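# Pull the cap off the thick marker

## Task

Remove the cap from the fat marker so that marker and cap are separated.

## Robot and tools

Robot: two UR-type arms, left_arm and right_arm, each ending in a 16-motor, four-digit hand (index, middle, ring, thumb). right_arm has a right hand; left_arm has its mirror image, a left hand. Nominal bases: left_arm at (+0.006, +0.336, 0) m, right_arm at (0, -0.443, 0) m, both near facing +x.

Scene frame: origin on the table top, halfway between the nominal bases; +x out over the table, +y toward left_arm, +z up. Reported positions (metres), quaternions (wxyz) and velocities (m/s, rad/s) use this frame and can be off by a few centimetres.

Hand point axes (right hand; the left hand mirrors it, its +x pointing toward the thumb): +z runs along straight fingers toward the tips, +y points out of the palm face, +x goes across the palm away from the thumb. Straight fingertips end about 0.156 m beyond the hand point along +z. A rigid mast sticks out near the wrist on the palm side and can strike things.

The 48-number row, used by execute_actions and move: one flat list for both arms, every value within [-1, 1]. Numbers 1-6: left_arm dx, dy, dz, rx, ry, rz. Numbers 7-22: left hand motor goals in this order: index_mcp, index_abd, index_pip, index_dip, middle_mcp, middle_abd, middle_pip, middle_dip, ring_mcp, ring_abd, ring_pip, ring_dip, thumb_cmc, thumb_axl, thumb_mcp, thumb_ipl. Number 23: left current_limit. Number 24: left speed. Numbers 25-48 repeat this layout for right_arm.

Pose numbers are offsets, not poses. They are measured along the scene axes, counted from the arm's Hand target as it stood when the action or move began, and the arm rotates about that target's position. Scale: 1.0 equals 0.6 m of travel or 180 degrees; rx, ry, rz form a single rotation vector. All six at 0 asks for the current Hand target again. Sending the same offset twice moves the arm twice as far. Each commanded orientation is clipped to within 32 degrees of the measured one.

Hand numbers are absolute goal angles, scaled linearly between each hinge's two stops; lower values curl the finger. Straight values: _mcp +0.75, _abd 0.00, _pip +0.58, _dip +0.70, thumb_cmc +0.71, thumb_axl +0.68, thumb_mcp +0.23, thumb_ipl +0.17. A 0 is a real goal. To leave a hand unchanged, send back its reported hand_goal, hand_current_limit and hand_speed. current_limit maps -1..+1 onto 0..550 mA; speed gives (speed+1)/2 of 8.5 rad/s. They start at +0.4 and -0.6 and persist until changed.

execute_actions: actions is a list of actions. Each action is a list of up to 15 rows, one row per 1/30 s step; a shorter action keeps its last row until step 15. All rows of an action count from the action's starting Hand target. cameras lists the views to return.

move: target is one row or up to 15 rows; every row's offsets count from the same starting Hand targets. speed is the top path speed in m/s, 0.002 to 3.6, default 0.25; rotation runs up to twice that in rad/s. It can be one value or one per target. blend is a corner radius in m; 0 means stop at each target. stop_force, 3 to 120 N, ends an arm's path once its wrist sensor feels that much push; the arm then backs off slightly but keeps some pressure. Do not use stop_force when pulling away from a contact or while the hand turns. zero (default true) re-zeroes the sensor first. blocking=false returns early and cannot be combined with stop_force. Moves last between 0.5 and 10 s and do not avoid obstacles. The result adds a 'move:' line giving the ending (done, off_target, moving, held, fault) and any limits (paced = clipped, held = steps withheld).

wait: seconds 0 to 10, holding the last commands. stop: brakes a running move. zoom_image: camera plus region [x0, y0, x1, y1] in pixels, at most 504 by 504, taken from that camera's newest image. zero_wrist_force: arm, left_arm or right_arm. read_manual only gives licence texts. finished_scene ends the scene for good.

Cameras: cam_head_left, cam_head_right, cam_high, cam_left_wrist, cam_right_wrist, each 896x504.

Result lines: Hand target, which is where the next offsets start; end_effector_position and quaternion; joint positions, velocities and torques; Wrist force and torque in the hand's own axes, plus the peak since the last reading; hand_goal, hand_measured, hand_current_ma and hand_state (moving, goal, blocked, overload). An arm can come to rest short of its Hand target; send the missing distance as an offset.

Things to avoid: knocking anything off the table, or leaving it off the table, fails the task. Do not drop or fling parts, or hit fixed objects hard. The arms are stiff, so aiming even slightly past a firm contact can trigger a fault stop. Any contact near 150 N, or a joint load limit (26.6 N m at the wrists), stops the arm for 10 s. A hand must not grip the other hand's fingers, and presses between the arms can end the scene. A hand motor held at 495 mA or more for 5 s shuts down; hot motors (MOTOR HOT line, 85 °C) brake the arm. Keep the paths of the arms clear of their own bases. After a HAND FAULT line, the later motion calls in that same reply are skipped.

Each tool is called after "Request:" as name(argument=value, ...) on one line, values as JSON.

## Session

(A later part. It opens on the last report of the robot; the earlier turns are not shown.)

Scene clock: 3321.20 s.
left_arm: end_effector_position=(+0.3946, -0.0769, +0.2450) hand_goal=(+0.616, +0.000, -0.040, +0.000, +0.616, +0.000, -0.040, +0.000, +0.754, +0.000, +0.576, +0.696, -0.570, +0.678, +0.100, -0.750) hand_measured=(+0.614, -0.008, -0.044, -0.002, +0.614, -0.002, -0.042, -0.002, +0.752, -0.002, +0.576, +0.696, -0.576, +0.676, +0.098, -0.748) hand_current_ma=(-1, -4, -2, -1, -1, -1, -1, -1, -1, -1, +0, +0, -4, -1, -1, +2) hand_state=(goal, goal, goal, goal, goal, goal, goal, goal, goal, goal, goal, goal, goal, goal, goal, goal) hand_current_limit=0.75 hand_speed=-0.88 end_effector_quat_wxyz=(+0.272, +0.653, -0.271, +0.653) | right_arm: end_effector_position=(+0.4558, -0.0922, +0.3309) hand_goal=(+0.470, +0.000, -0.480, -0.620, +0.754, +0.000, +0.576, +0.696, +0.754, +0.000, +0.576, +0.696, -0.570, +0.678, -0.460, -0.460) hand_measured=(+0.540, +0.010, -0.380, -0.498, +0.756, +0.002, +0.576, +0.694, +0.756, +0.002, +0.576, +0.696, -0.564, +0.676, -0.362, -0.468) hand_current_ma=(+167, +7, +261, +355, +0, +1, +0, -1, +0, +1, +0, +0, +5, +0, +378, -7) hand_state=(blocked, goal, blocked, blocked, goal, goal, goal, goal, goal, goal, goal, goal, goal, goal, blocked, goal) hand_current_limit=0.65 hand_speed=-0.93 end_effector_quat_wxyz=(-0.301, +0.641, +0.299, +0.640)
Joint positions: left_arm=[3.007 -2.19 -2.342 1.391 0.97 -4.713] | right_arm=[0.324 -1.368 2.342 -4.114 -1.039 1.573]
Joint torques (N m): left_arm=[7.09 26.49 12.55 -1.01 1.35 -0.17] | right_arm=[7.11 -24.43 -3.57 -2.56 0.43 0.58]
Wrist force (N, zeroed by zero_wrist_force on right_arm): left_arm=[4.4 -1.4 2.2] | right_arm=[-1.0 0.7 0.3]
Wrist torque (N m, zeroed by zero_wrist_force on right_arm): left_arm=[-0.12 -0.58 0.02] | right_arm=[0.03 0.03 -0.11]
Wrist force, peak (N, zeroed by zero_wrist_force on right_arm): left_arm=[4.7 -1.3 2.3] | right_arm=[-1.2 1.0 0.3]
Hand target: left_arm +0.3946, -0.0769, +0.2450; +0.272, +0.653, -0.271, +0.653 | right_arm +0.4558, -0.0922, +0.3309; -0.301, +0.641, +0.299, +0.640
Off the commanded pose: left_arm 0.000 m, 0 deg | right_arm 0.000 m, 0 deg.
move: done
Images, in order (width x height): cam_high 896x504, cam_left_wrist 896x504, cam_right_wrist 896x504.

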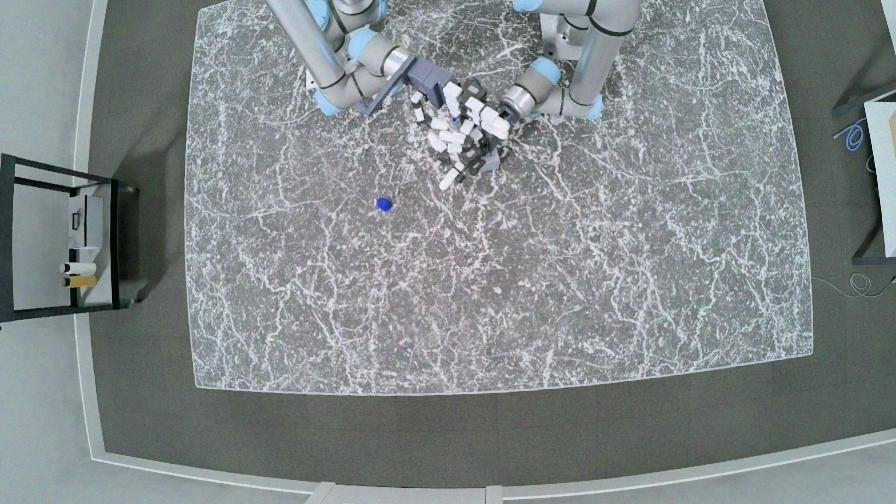

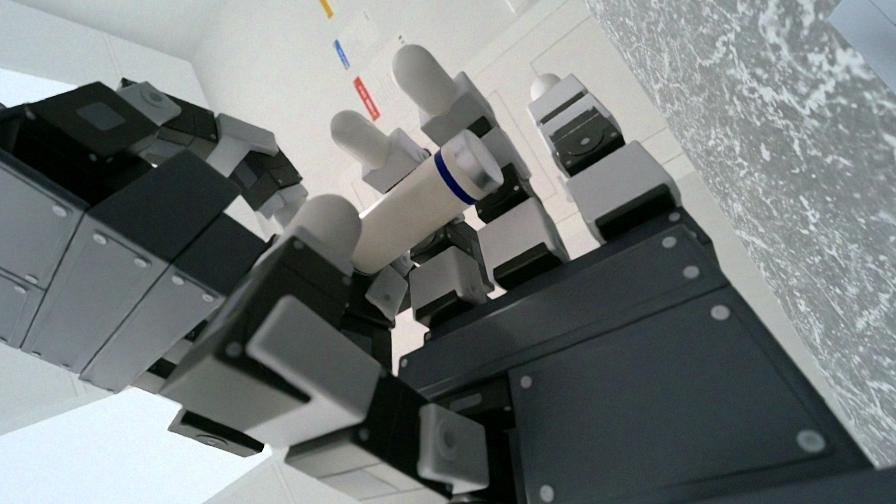

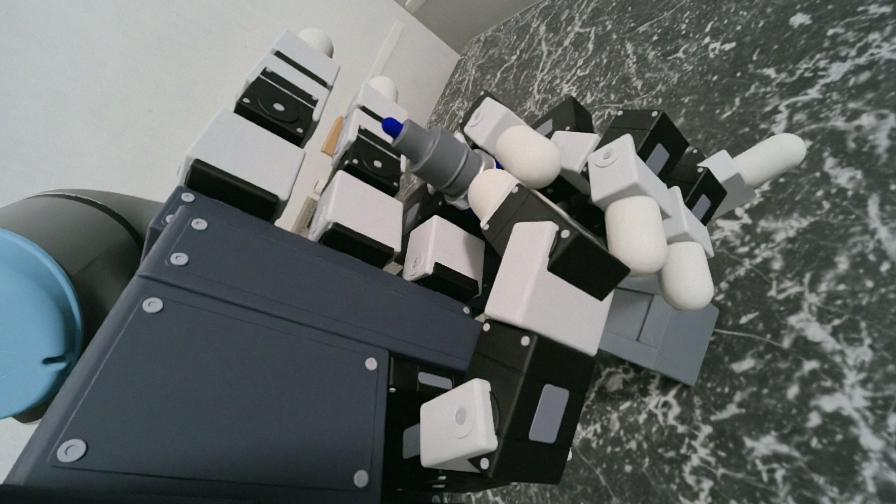

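Request:
move(target=[[0.118,0.118,-0.008,0,0,0, 0.616,0,-0.04,0.0,0.616,0,-0.04,0.0,0.754,0,0.576,0.696,-0.571,0.678,0.1,-0.751,0.4,-0.88, 0,0,0,0,0,0, 0.47,0,-0.48,-0.62,0.754,0,0.576,0.696,0.754,0,0.576,0.696,-0.571,0.678,-0.46,-0.46,0.65,-0.93]], speed=0.04, stop_force=4, cameras=["cam_right_wrist","cam_left_wrist","cam_high","cam_head_left"])

Request:
zoom_image(camera="cam_high", region=[400, 70, 520, 190])

Scene clock: 3364.30 s.
left_arm: end_effector_position=(+0.4654, -0.0061, +0.2402) hand_goal=(+0.616, +0.000, -0.040, +0.000, +0.616, +0.000, -0.040, +0.000, +0.754, +0.000, +0.576, +0.696, -0.570, +0.678, +0.100, -0.750) hand_measured=(+0.614, -0.008, -0.044, -0.002, +0.614, -0.002, -0.042, -0.002, +0.752, -0.002, +0.576, +0.696, -0.576, +0.676, +0.098, -0.748) hand_current_ma=(-1, -4, -2, -1, -1, -1, -1, -1, -1, -1, +0, +0, -4, -1, -1, +2) hand_state=(goal, goal, goal, goal, goal, goal, goal, goal, goal, goal, goal, goal, goal, goal, goal, goal) hand_current_limit=0.40 hand_speed=-0.88 end_effector_quat_wxyz=(+0.272, +0.653, -0.271, +0.653) | right_arm: end_effector_position=(+0.4558, -0.0922, +0.3309) hand_goal=(+0.470, +0.000, -0.480, -0.620, +0.754, +0.000, +0.576, +0.696, +0.754, +0.000, +0.576, +0.696, -0.570, +0.678, -0.460, -0.460) hand_measured=(+0.540, +0.010, -0.380, -0.498, +0.756, +0.002, +0.576, +0.694, +0.756, +0.002, +0.576, +0.696, -0.564, +0.676, -0.362, -0.468) hand_current_ma=(+167, +7, +261, +355, +0, +1, +0, -1, +0, +1, +0, +0, +5, +0, +378, -7) hand_state=(blocked, goal, blocked, blocked, goal, goal, goal, goal, goal, goal, goal, goal, goal, goal, blocked, goal) hand_current_limit=0.65 hand_speed=-0.93 end_effector_quat_wxyz=(-0.301, +0.641, +0.299, +0.640)
Joint positions: left_arm=[3.235 -2.228 -2.246 1.332 0.743 -4.713] | right_arm=[0.324 -1.368 2.342 -4.114 -1.039 1.573]
Joint torques (N m): left_arm=[7.25 27.19 14.27 -1.49 -2.22 1.81] | right_arm=[6.84 -24.24 -4.92 -2.52 -1.24 0.16]
Wrist force (N, zeroed by zero_wrist_force on right_arm): left_arm=[4.3 -1.4 2.2] | right_arm=[-1.2 0.8 0.1]
Wrist torque (N m, zeroed by zero_wrist_force on right_arm): left_arm=[-0.11 -0.55 0.00] | right_arm=[0.07 0.06 -0.13]
Wrist force, peak (N, zeroed by zero_wrist_force on right_arm): left_arm=[4.8 -1.6 2.6] | right_arm=[-1.3 0.8 0.4]
Hand target: left_arm +0.4654, -0.0061, +0.2402; +0.272, +0.653, -0.271, +0.653 | right_arm +0.4558, -0.0922, +0.3309; -0.301, +0.641, +0.299, +0.640
Off the commanded pose: left_arm 0.000 m, 0 deg | right_arm 0.000 m, 0 deg.
move: done
Images, in order (width x height): cam_head_left 896x504, cam_high 896x504, cam_left_wrist 896x504, cam_right_wrist 896x504.

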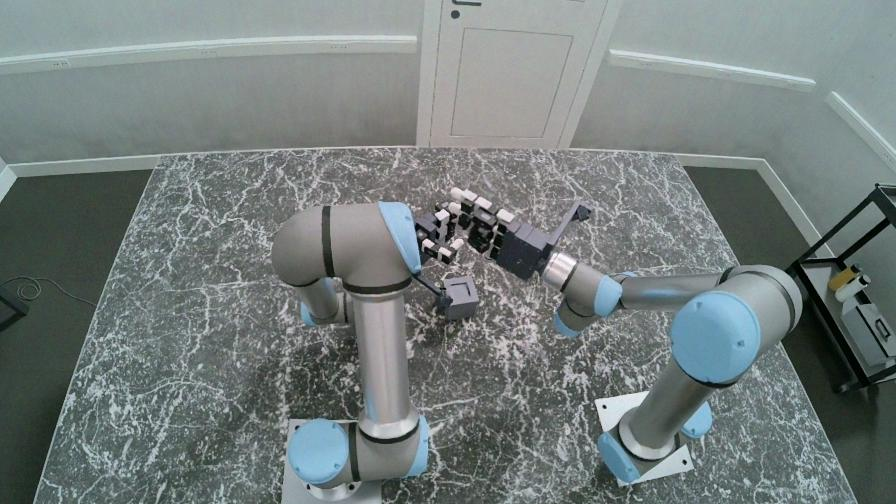

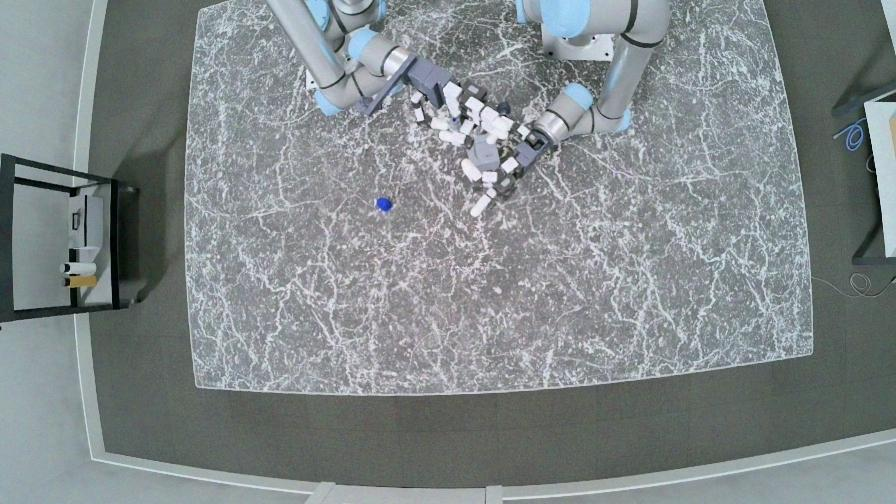

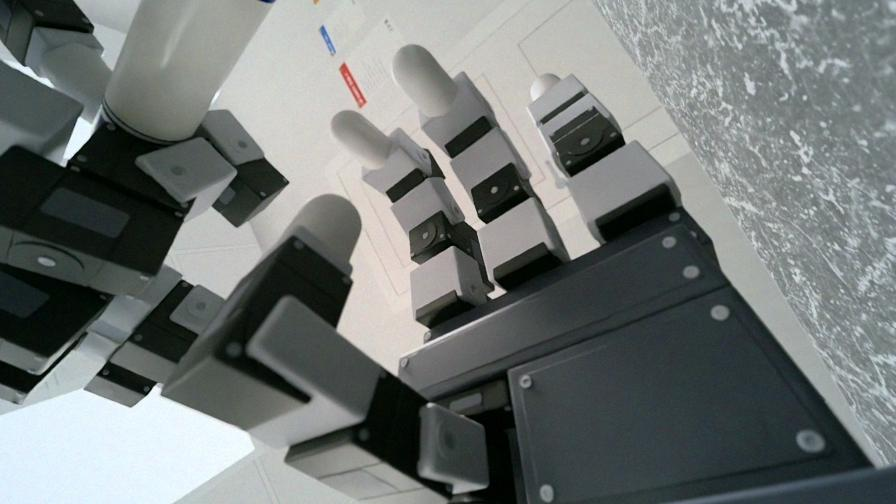

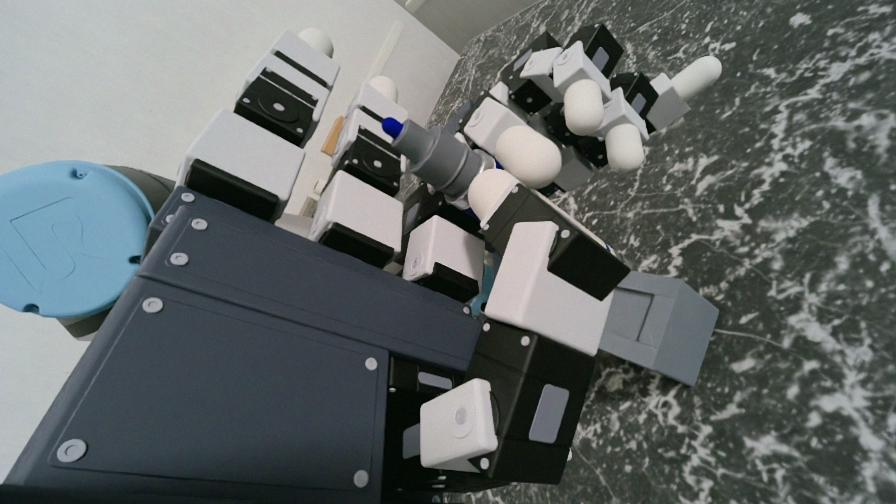

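Scaled by 4.200 from the camera's 896x504 image, which has a finer 1280x720 frame.

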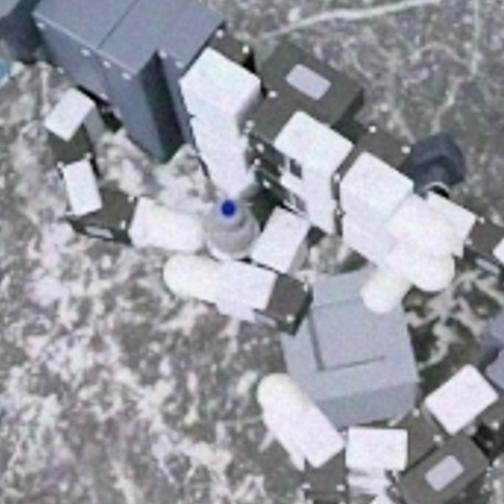

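Request:
move(target=[[-0.0333,0.10,-0.02,0,0,0.09, 0.616,0,-0.04,0.0,0.616,0,-0.04,0.0,0.754,0,0.576,0.696,-0.571,0.678,0.1,-0.751,0.4,-0.88, 0,0,0,0,0,0, 0.47,0,-0.48,-0.62,0.754,0,0.576,0.696,0.754,0,0.576,0.696,-0.571,0.678,-0.46,-0.46,0.65,-0.93],[-0.1,0.25,-0.02,0,0,0.2, 0.754,0,0.576,0.696,0.754,0,0.576,0.696,0.754,0,0.576,0.696,-0.571,0.678,0.226,0.168,0.4,-0.88, 0,0,0,0,0,0, 0.47,0,-0.48,-0.62,0.754,0,0.576,0.696,0.754,0,0.576,0.696,-0.571,0.678,-0.46,-0.46,0.65,-0.93]], speed=0.08, blend=[0.02,0], cameras=["cam_high","cam_head_left"])

Scene clock: 3401.50 s.
left_arm: end_effector_position=(+0.4167, +0.1189, +0.2283) hand_goal=(+0.616, +0.000, -0.040, +0.000, +0.616, +0.000, -0.040, +0.000, +0.754, +0.000, +0.576, +0.696, -0.570, +0.678, +0.100, -0.750) hand_measured=(+0.614, -0.008, -0.044, -0.002, +0.614, -0.002, -0.042, -0.002, +0.752, -0.002, +0.576, +0.696, -0.576, +0.676, +0.098, -0.748) hand_current_ma=(-1, -4, -2, -1, -1, -1, -1, -1, +0, -1, +0, +0, -4, -1, -1, +1) hand_state=(goal, goal, goal, goal, goal, goal, goal, goal, goal, goal, goal, goal, goal, goal, goal, goal) hand_current_limit=0.40 hand_speed=-0.88 end_effector_quat_wxyz=(+0.090, +0.702, -0.089, +0.701) | right_arm: end_effector_position=(+0.4558, -0.0922, +0.3309) hand_goal=(+0.470, +0.000, -0.480, -0.620, +0.754, +0.000, +0.576, +0.696, +0.754, +0.000, +0.576, +0.696, -0.570, +0.678, -0.460, -0.460) hand_measured=(+0.540, +0.010, -0.380, -0.498, +0.756, +0.002, +0.576, +0.694, +0.756, +0.002, +0.576, +0.696, -0.564, +0.676, -0.362, -0.468) hand_current_ma=(+167, +7, +261, +355, +0, +1, +0, -1, +0, +1, +0, +0, +5, +0, +378, -7) hand_state=(blocked, goal, blocked, blocked, goal, goal, goal, goal, goal, goal, goal, goal, goal, goal, blocked, goal) hand_current_limit=0.65 hand_speed=-0.93 end_effector_quat_wxyz=(-0.301, +0.641, +0.299, +0.640)
Joint positions: left_arm=[3.483 -2.276 -2.685 1.818 1.028 -4.713] | right_arm=[0.324 -1.368 2.342 -4.114 -1.039 1.573]
Joint torques (N m): left_arm=[-8.38 32.49 3.99 -1 -2.31 0.81] | right_arm=[6.54 -23.27 -2.77 -2.48 -1.88 -0.38]
Wrist force (N, zeroed by zero_wrist_force on right_arm): left_arm=[4.7 -1.1 2.1] | right_arm=[-1.2 0.7 0.1]
Wrist torque (N m, zeroed by zero_wrist_force on right_arm): left_arm=[-0.10 -0.62 -0.04] | right_arm=[0.05 0.07 -0.14]
Wrist force, peak (N, zeroed by zero_wrist_force on right_arm): left_arm=[4.7 -1.4 2.7] | right_arm=[-1.3 0.9 0.3]
Hand target: left_arm +0.4167, +0.1188, +0.2283; +0.090, +0.702, -0.090, +0.701 (not the last commanded pose) | right_arm +0.4558, -0.0922, +0.3309; -0.301, +0.641, +0.299, +0.640
Off the commanded pose: left_arm 0.028 m, 5 deg | right_arm 0.000 m, 0 deg.
move: held (left_arm; a check stopped the path); path passed 1 of 2 targets; target 2's new numbers were not sent; limits=held
pose unreachable (left arm): on one or more control steps of this call, first in action 0 (counted from 0), this arm could not follow its commanded pose, so it was not sent that pose on those steps. It may still have moved: this result reports where it is.
cause: moving toward the commanded pose would bring two parts of the arm too close to each other (joints 3 (elbow) to 5 (wrist 2) lie between them).
Images, in order (width x height): cam_head_left 896x504, cam_high 896x504.

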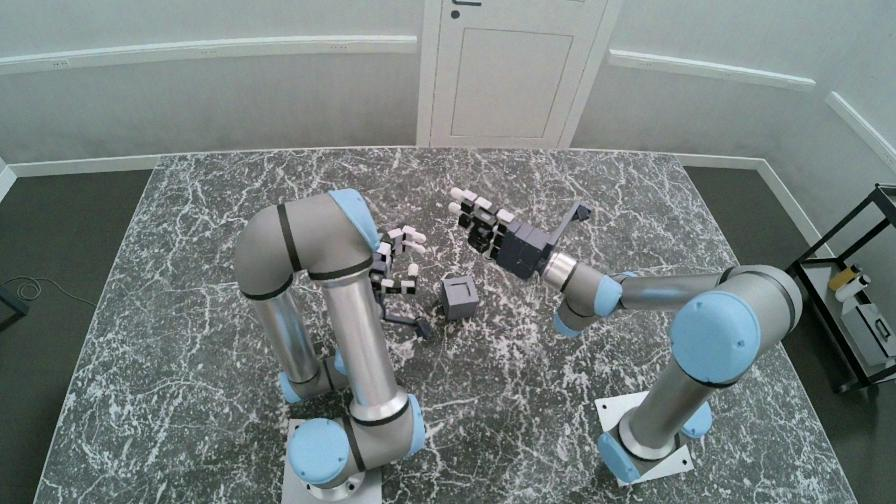

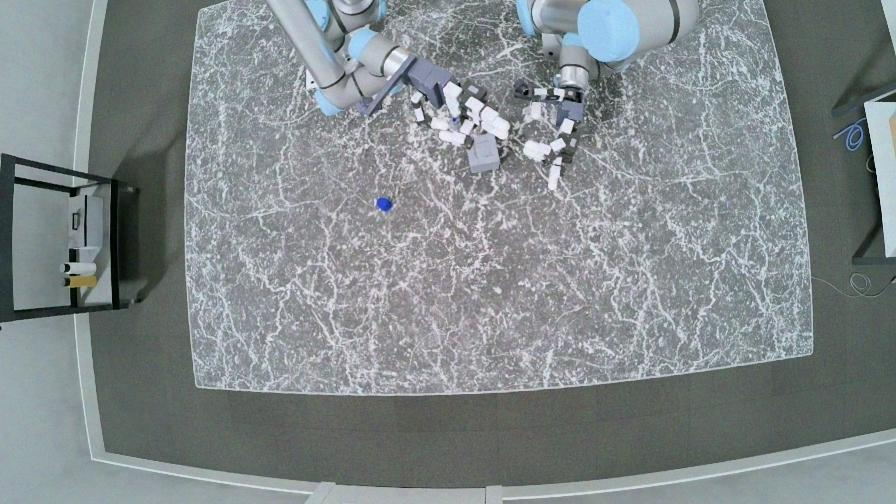

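Request:
move(target=[[0.139,0.10,0.053,0,0,0.05, 0.616,0,-0.04,0.0,0.616,0,-0.04,0.0,0.754,0,0.576,0.696,-0.571,0.678,0.1,-0.751,0.4,-0.88, 0,0,0,0,0,0, 0.47,0,-0.48,-0.62,0.754,0,0.576,0.696,0.754,0,0.576,0.696,-0.571,0.678,-0.46,-0.46,0.65,-0.93],[0.139,0.252,0.053,0,0,0.08, 0.754,0,0.576,0.696,0.754,0,0.576,0.696,0.754,0,0.576,0.696,-0.571,0.678,0.226,0.168,0.4,-0.88, 0,0,0,0,0,0, 0.47,0,-0.48,-0.62,0.754,0,0.576,0.696,0.754,0,0.576,0.696,-0.571,0.678,-0.46,-0.46,0.65,-0.93]], speed=0.12, blend=[0.02,0], cameras=["cam_high","cam_head_left","cam_head_right"])

Request:
zoom_image(camera="cam_head_right", region=[400, 180, 560, 320])

Request:
zoom_image(camera="cam_head_left", region=[420, 180, 580, 320])

Request:
zoom_image(camera="cam_high", region=[400, 70, 520, 190])

Scene clock: 3429.10 s.
left_arm: end_effector_position=(+0.5001, +0.2700, +0.2601) hand_goal=(+0.754, +0.000, +0.576, +0.696, +0.754, +0.000, +0.576, +0.696, +0.754, +0.000, +0.576, +0.696, -0.570, +0.678, +0.226, +0.168) hand_measured=(+0.752, -0.008, +0.572, +0.694, +0.752, -0.002, +0.574, +0.694, +0.752, -0.002, +0.576, +0.696, -0.578, +0.676, +0.224, +0.166) hand_current_ma=(-1, -4, -2, -1, -1, -1, -1, -1, +0, -1, +0, +0, -6, -1, -1, -2) hand_state=(goal, goal, goal, goal, goal, goal, goal, goal, goal, goal, goal, goal, goal, goal, goal, goal) hand_current_limit=0.40 hand_speed=-0.88 end_effector_quat_wxyz=(+0.002, +0.707, -0.001, +0.707) | right_arm: end_effector_position=(+0.4558, -0.0922, +0.3309) hand_goal=(+0.470, +0.000, -0.480, -0.620, +0.754, +0.000, +0.576, +0.696, +0.754, +0.000, +0.576, +0.696, -0.570, +0.678, -0.460, -0.460) hand_measured=(+0.540, +0.010, -0.380, -0.498, +0.756, +0.002, +0.576, +0.694, +0.756, +0.002, +0.576, +0.696, -0.564, +0.676, -0.362, -0.468) hand_current_ma=(+167, +7, +261, +355, +0, +1, +0, -1, +0, +1, +0, +0, +5, +0, +378, -7) hand_state=(blocked, goal, blocked, blocked, goal, goal, goal, goal, goal, goal, goal, goal, goal, goal, blocked, goal) hand_current_limit=0.65 hand_speed=-0.93 end_effector_quat_wxyz=(-0.301, +0.641, +0.299, +0.640)
Joint positions: left_arm=[3.797 -2.098 -2.575 1.531 0.965 -4.713] | right_arm=[0.324 -1.368 2.342 -4.114 -1.039 1.573]
Joint torques (N m): left_arm=[7.22 31.03 -6.69 3.78 -2.2 1.67] | right_arm=[6.23 -24.78 -2.9 -2.64 -1.66 -0.91]
Wrist force (N, zeroed by zero_wrist_force on right_arm): left_arm=[4.4 -1.1 2.2] | right_arm=[-0.9 0.7 0.2]
Wrist torque (N m, zeroed by zero_wrist_force on right_arm): left_arm=[-0.11 -0.57 -0.15] | right_arm=[0.04 0.03 -0.11]
Wrist force, peak (N, zeroed by zero_wrist_force on right_arm): left_arm=[4.9 -1.4 2.3] | right_arm=[-1.4 0.7 0.3]
Hand target: left_arm +0.5001, +0.2700, +0.2601; +0.002, +0.707, -0.001, +0.707 | right_arm +0.4558, -0.0922, +0.3309; -0.301, +0.641, +0.299, +0.640
Off the commanded pose: left_arm 0.000 m, 0 deg | right_arm 0.000 m, 0 deg.
move: done
Images, in order (width x height): cam_head_left 896x504, cam_head_right 896x504, cam_high 896x504.

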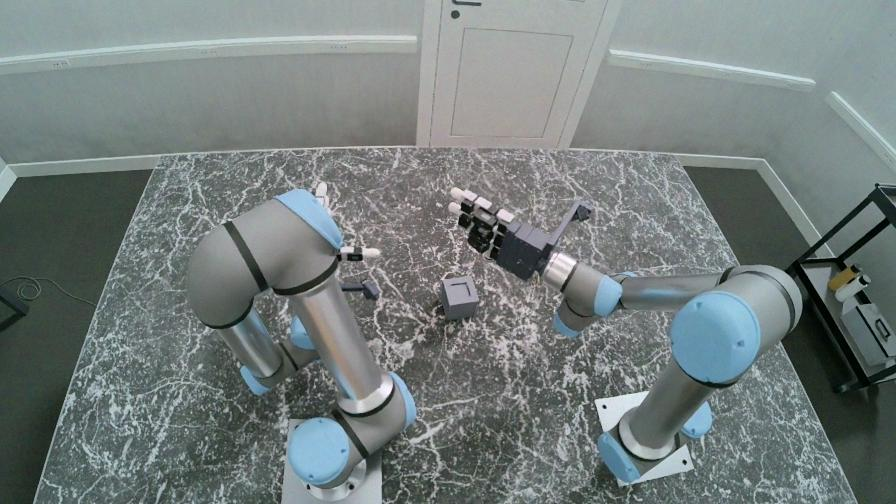

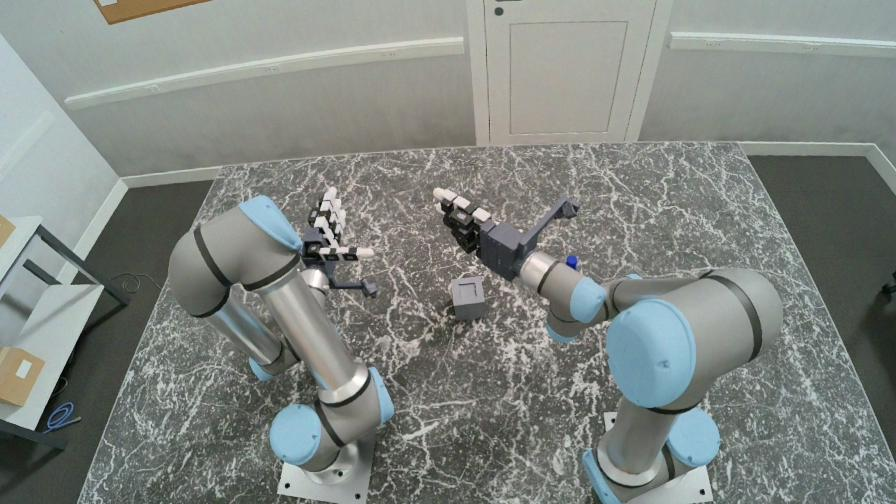

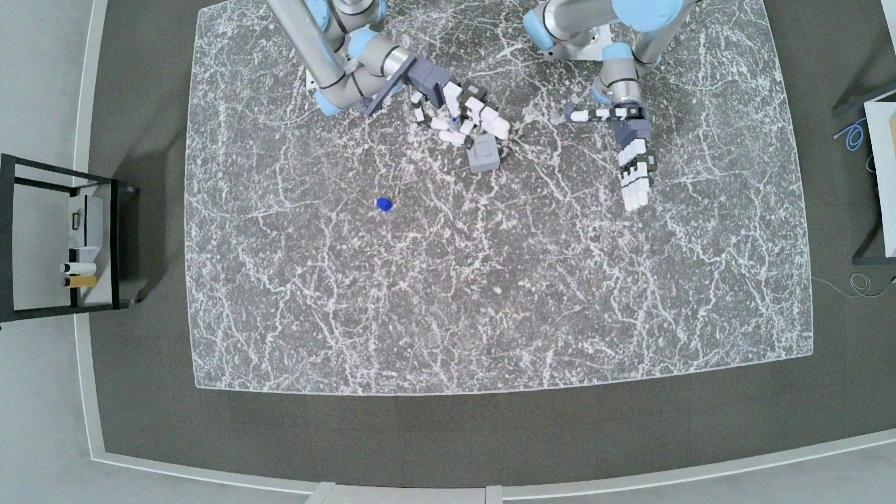

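Scaled by 3.150 from the camera's 896x504 image, which has a finer 1280x720 frame.

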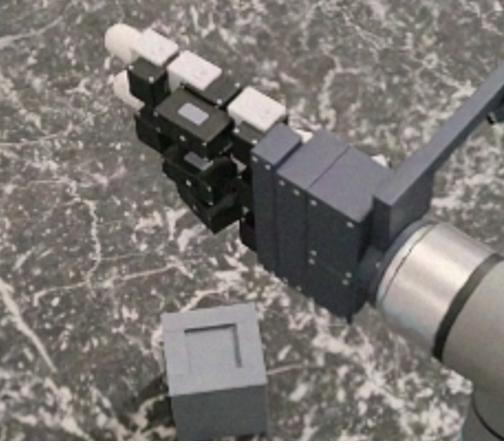

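Scaled by 3.150 from the camera's 896x504 image, which has a finer 1280x720 frame.

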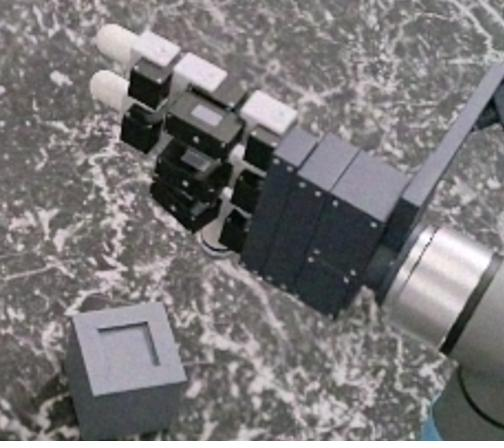

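Scaled by 4.200 from the camera's 896x504 image, which has a finer 1280x720 frame.

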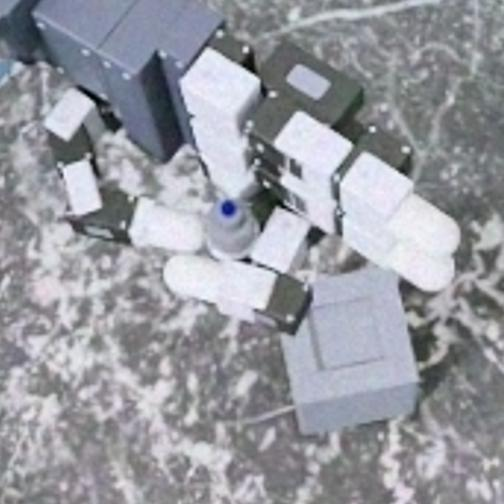

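Request:
move(target=[[0,0,0,0,0,0, 0.754,0,0.576,0.696,0.754,0,0.576,0.696,0.754,0,0.576,0.696,-0.571,0.678,0.226,0.168,0.4,-0.88, -0.0243,0.1,0,0,0,0, 0.47,0,-0.48,-0.62,0.754,0,0.576,0.696,0.754,0,0.576,0.696,-0.571,0.678,-0.46,-0.46,0.65,-0.93]], speed=0.06, cameras=["cam_high","cam_head_left","cam_head_right","cam_left_wrist","cam_right_wrist"])

Request:
zoom_image(camera="cam_head_right", region=[400, 180, 560, 320])

Request:
zoom_image(camera="cam_head_left", region=[400, 180, 560, 320])

Request:
zoom_image(camera="cam_high", region=[420, 80, 540, 200])

Request:
zoom_image(camera="cam_right_wrist", region=[380, 80, 740, 400])

Scene clock: 3452.87 s.
left_arm: end_effector_position=(+0.5001, +0.2700, +0.2601) hand_goal=(+0.754, +0.000, +0.576, +0.696, +0.754, +0.000, +0.576, +0.696, +0.754, +0.000, +0.576, +0.696, -0.570, +0.678, +0.226, +0.168) hand_measured=(+0.752, -0.008, +0.572, +0.694, +0.752, -0.002, +0.574, +0.694, +0.752, -0.002, +0.576, +0.696, -0.578, +0.676, +0.224, +0.166) hand_current_ma=(-1, -4, -2, -1, -1, -1, -1, -1, +0, -1, +0, +0, -6, -1, -1, -2) hand_state=(goal, goal, goal, goal, goal, goal, goal, goal, goal, goal, goal, goal, goal, goal, goal, goal) hand_current_limit=0.40 hand_speed=-0.88 end_effector_quat_wxyz=(+0.002, +0.707, -0.001, +0.707) | right_arm: end_effector_position=(+0.4412, -0.0323, +0.3309) hand_goal=(+0.470, +0.000, -0.480, -0.620, +0.754, +0.000, +0.576, +0.696, +0.754, +0.000, +0.576, +0.696, -0.570, +0.678, -0.460, -0.460) hand_measured=(+0.540, +0.010, -0.380, -0.498, +0.756, +0.002, +0.576, +0.694, +0.756, +0.002, +0.576, +0.696, -0.564, +0.676, -0.362, -0.468) hand_current_ma=(+167, +7, +261, +355, +0, +1, +0, -1, +0, +1, +0, +0, +5, +0, +377, -7) hand_state=(blocked, goal, blocked, blocked, goal, goal, goal, goal, goal, goal, goal, goal, goal, goal, blocked, goal) hand_current_limit=0.65 hand_speed=-0.93 end_effector_quat_wxyz=(-0.301, +0.641, +0.299, +0.640)
Joint positions: left_arm=[3.797 -2.098 -2.575 1.531 0.965 -4.713] | right_arm=[0.511 -1.301 2.245 -4.084 -1.225 1.574]
Joint torques (N m): left_arm=[7.34 27.89 -6.72 3.64 -2.09 1.33] | right_arm=[6.36 -17.46 -24.27 -0.62 -2.61 0.88]
Wrist force (N, zeroed by zero_wrist_force on right_arm): left_arm=[4.1 -1.3 2.0] | right_arm=[-0.8 0.6 0.0]
Wrist torque (N m, zeroed by zero_wrist_force on right_arm): left_arm=[-0.11 -0.53 -0.17] | right_arm=[0.04 0.01 -0.13]
Wrist force, peak (N, zeroed by zero_wrist_force on right_arm): left_arm=[4.5 -1.5 2.5] | right_arm=[-1.2 1.2 -0.1]
Hand target: left_arm +0.5001, +0.2700, +0.2601; +0.002, +0.707, -0.001, +0.707 | right_arm +0.4412, -0.0322, +0.3309; -0.301, +0.641, +0.299, +0.640
Off the commanded pose: left_arm 0.000 m, 0 deg | right_arm 0.000 m, 0 deg.
move: done

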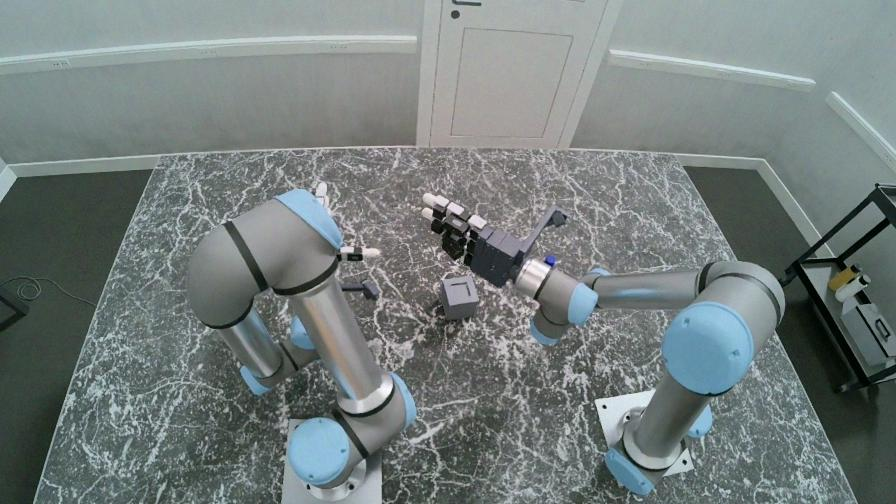

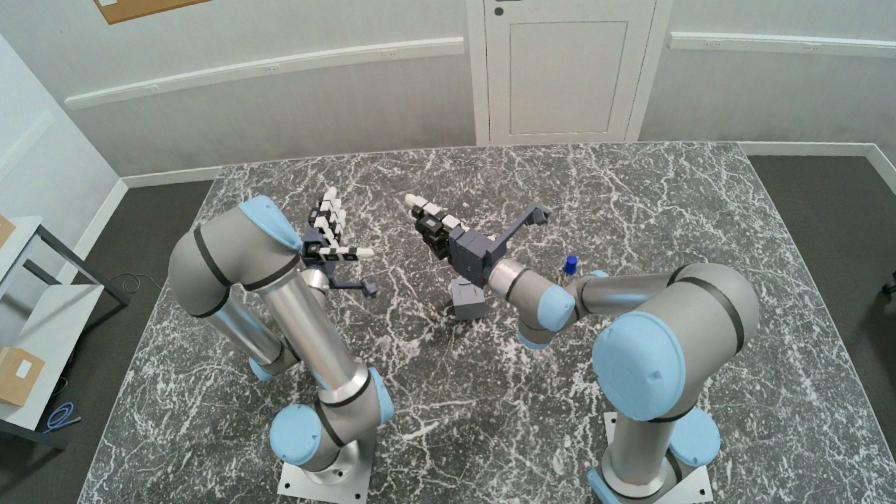

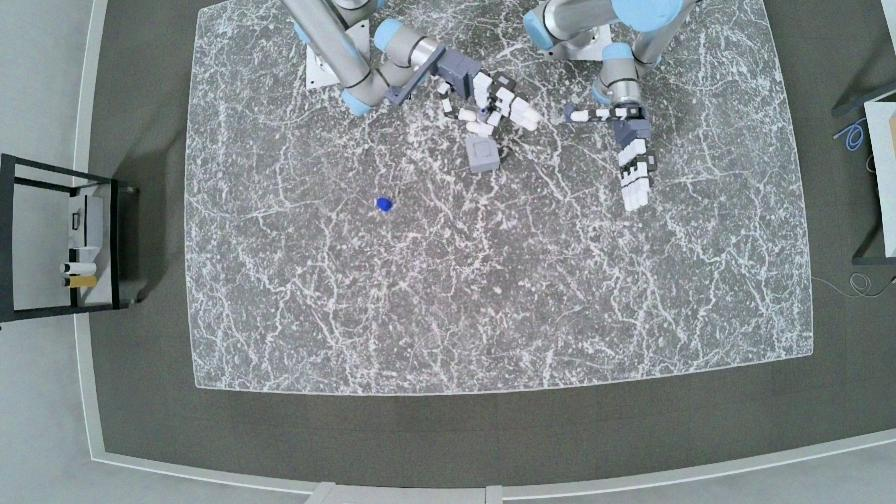

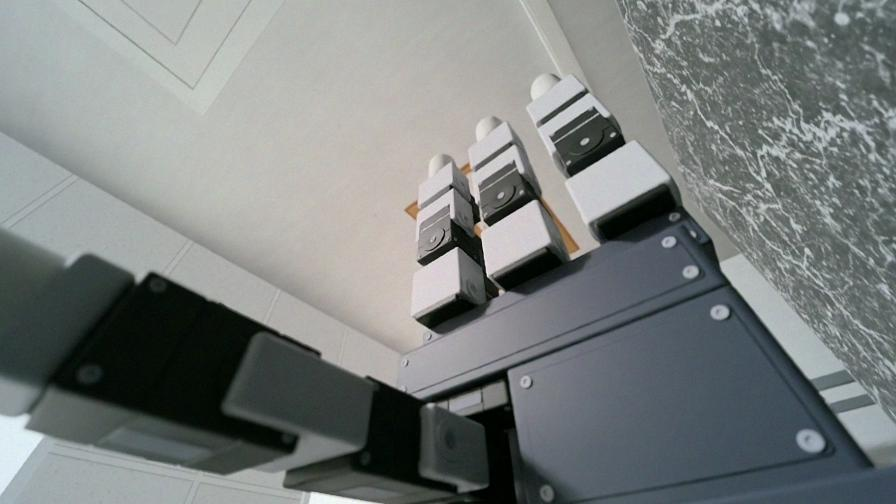

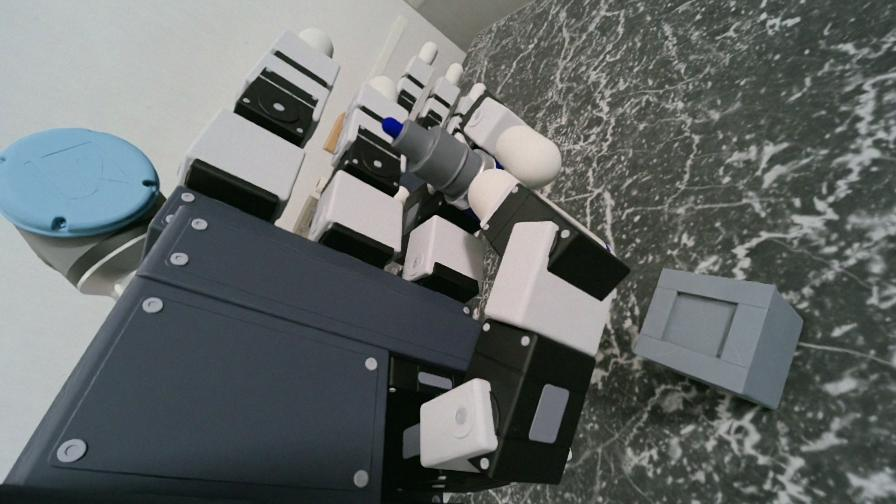

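Scaled by 3.150 from the camera's 896x504 image, which has a finer 1280x720 frame.

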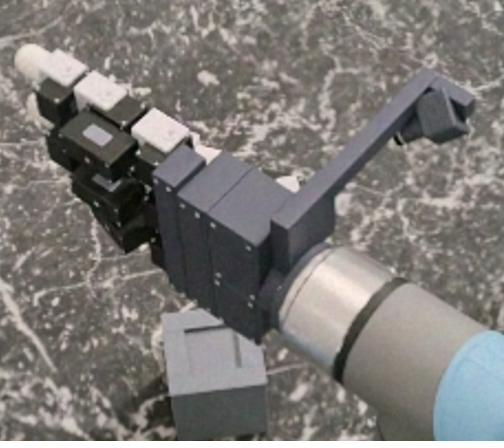

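Scaled by 3.150 from the camera's 896x504 image, which has a finer 1280x720 frame.

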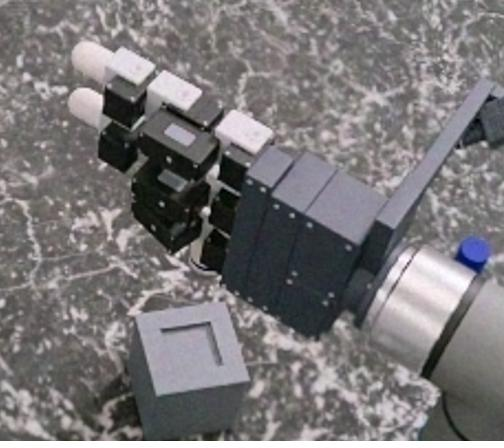

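Scaled by 4.200 from the camera's 896x504 image, which has a finer 1280x720 frame.

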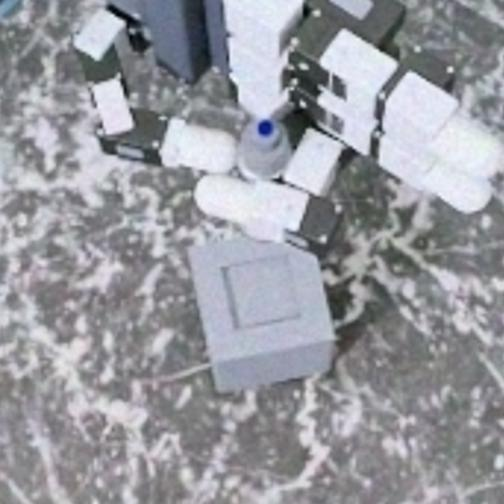

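Scaled by 1.400 from the camera's 896x504 image, which has a finer 1280x720 frame.

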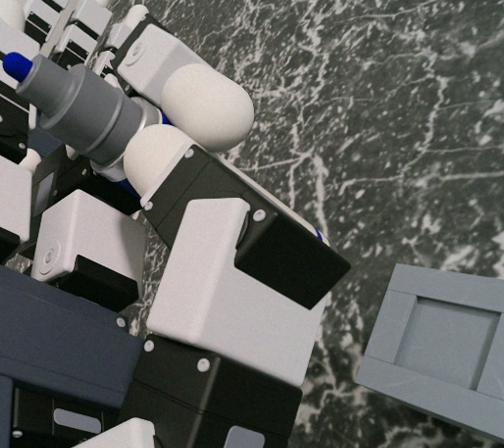

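Request:
move(target=[[0,0,0,0,0,0, 0.754,0,0.576,0.696,0.754,0,0.576,0.696,0.754,0,0.576,0.696,-0.571,0.678,0.226,0.168,0.4,-0.88, 0,0,-0.175,0,0,0, 0.47,0,-0.48,-0.62,0.754,0,0.576,0.696,0.754,0,0.576,0.696,-0.571,0.678,-0.46,-0.46,0.65,-0.93]], speed=0.05, stop_force=4, cameras=["cam_high","cam_head_left","cam_head_right","cam_right_wrist"])

Request:
zoom_image(camera="cam_head_right", region=[400, 200, 560, 340])

Request:
zoom_image(camera="cam_head_left", region=[400, 200, 560, 340])

Request:
zoom_image(camera="cam_high", region=[420, 80, 540, 200])

Request:
zoom_image(camera="cam_right_wrist", region=[480, 150, 840, 450])

Scene clock: 3527.43 s.
left_arm: end_effector_position=(+0.5001, +0.2700, +0.2601) hand_goal=(+0.754, +0.000, +0.576, +0.696, +0.754, +0.000, +0.576, +0.696, +0.754, +0.000, +0.576, +0.696, -0.570, +0.678, +0.226, +0.168) hand_measured=(+0.752, -0.008, +0.572, +0.694, +0.752, -0.002, +0.574, +0.694, +0.752, -0.002, +0.576, +0.696, -0.578, +0.676, +0.224, +0.166) hand_current_ma=(-1, -4, -2, -1, -1, -1, -1, -1, +0, -1, +0, +0, -6, -1, -1, -2) hand_state=(goal, goal, goal, goal, goal, goal, goal, goal, goal, goal, goal, goal, goal, goal, goal, goal) hand_current_limit=0.40 hand_speed=-0.88 end_effector_quat_wxyz=(+0.002, +0.707, -0.001, +0.707) | right_arm: end_effector_position=(+0.4412, -0.0322, +0.2259) hand_goal=(+0.470, +0.000, -0.480, -0.620, +0.754, +0.000, +0.576, +0.696, +0.754, +0.000, +0.576, +0.696, -0.570, +0.678, -0.460, -0.460) hand_measured=(+0.540, +0.010, -0.380, -0.498, +0.756, +0.002, +0.576, +0.694, +0.756, +0.002, +0.576, +0.696, -0.564, +0.676, -0.362, -0.468) hand_current_ma=(+167, +7, +261, +355, +0, +1, +0, -1, +0, +1, +0, +0, +5, +0, +377, -7) hand_state=(blocked, goal, blocked, blocked, goal, goal, goal, goal, goal, goal, goal, goal, goal, goal, blocked, goal) hand_current_limit=0.65 hand_speed=-0.93 end_effector_quat_wxyz=(-0.301, +0.641, +0.299, +0.640)
Joint positions: left_arm=[3.797 -2.098 -2.575 1.531 0.965 -4.713] | right_arm=[0.511 -1.014 2.277 -4.404 -1.225 1.574]
Joint torques (N m): left_arm=[7.14 25.02 -6.68 3.52 -2.08 0.84] | right_arm=[5.51 -21.23 -16.81 -3.21 -1.45 1.31]
Wrist force (N, zeroed by zero_wrist_force on right_arm): left_arm=[4.4 -1.2 2.3] | right_arm=[-0.6 0.7 0.0]
Wrist torque (N m, zeroed by zero_wrist_force on right_arm): left_arm=[-0.12 -0.56 -0.15] | right_arm=[0.06 -0.02 -0.11]
Wrist force, peak (N, zeroed by zero_wrist_force on right_arm): left_arm=[4.5 -1.4 2.4] | right_arm=[-1.3 0.7 0.0]
Hand target: left_arm +0.5001, +0.2700, +0.2601; +0.002, +0.707, -0.001, +0.707 | right_arm +0.4412, -0.0322, +0.2259; -0.301, +0.641, +0.299, +0.640
Off the commanded pose: left_arm 0.000 m, 0 deg | right_arm 0.000 m, 0 deg.
move: done
Images, in order (width x height): cam_head_left 896x504, cam_head_right 896x504, cam_high 896x504, cam_right_wrist 896x504.

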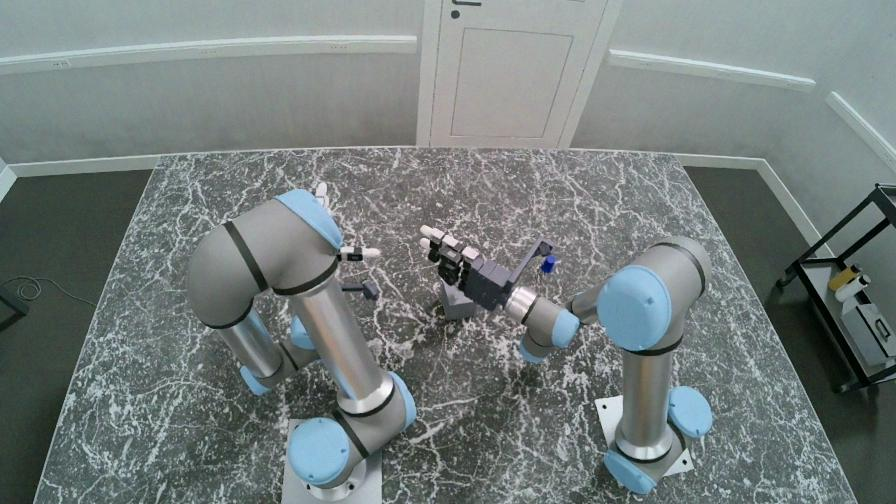

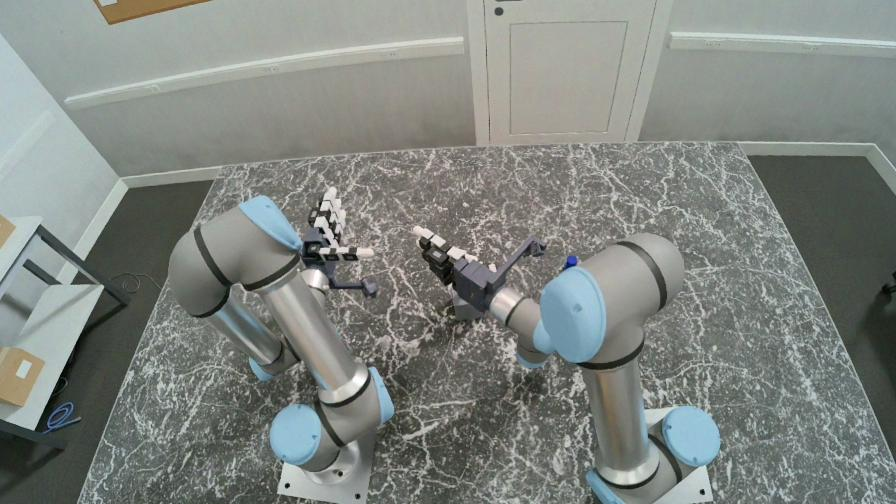

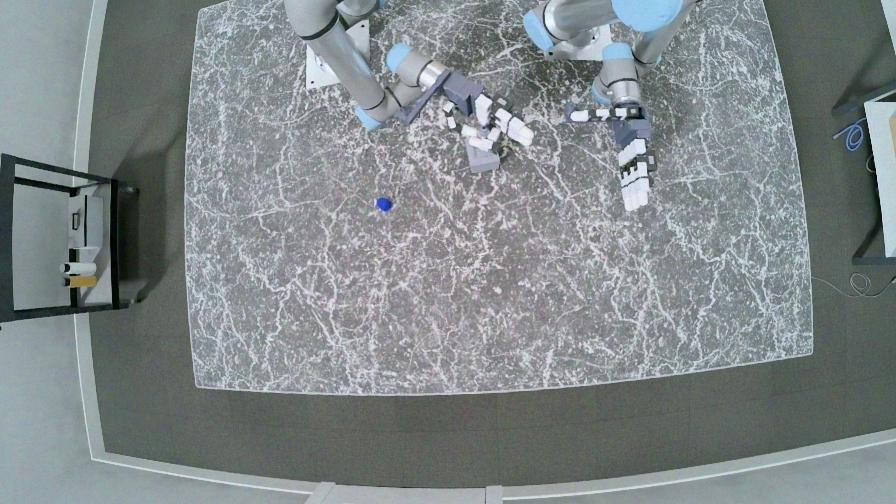

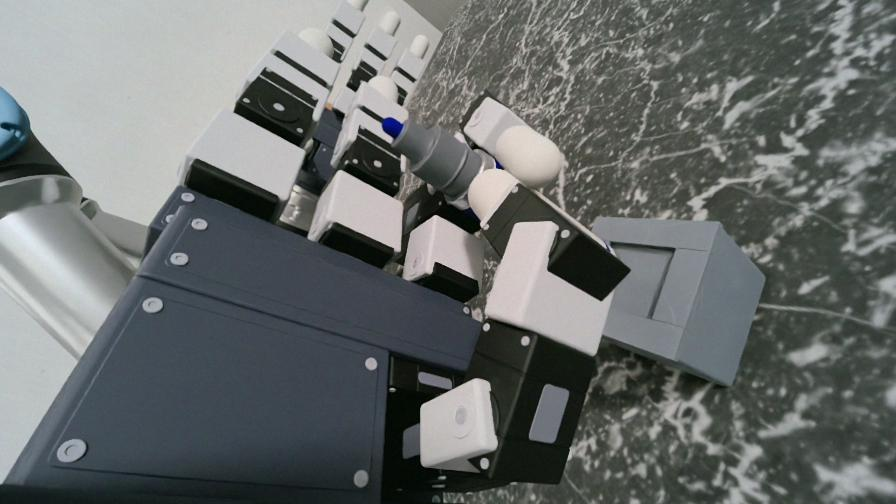

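Scaled by 3.150 from the camera's 896x504 image, which has a finer 1280x720 frame.

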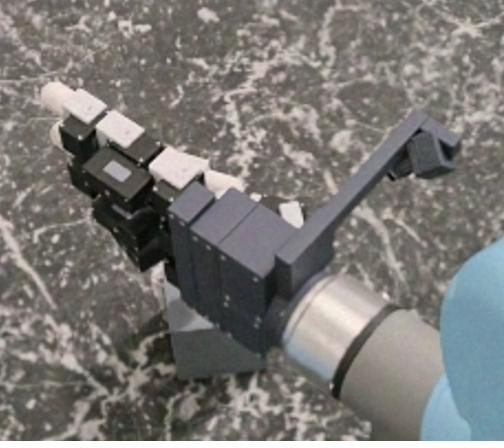

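Scaled by 3.150 from the camera's 896x504 image, which has a finer 1280x720 frame.

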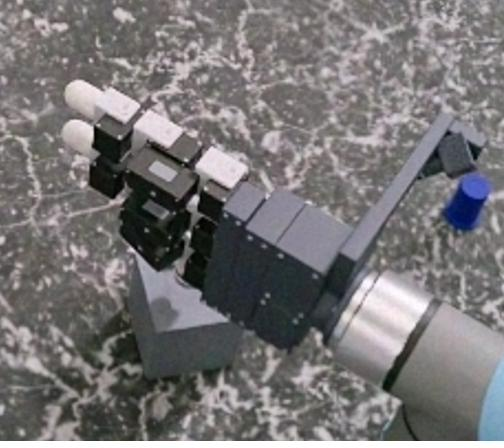

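Scaled by 4.200 from the camera's 896x504 image, which has a finer 1280x720 frame.

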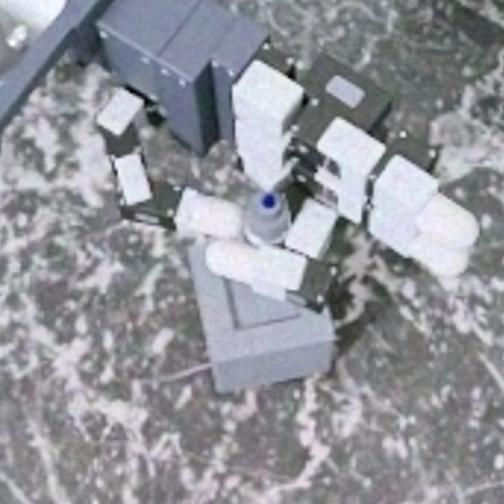

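Scaled by 1.400 from the camera's 896x504 image, which has a finer 1280x720 frame.

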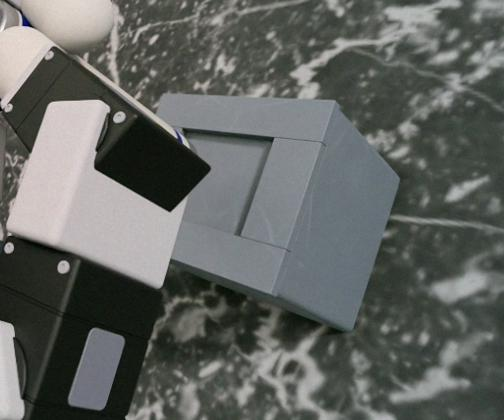

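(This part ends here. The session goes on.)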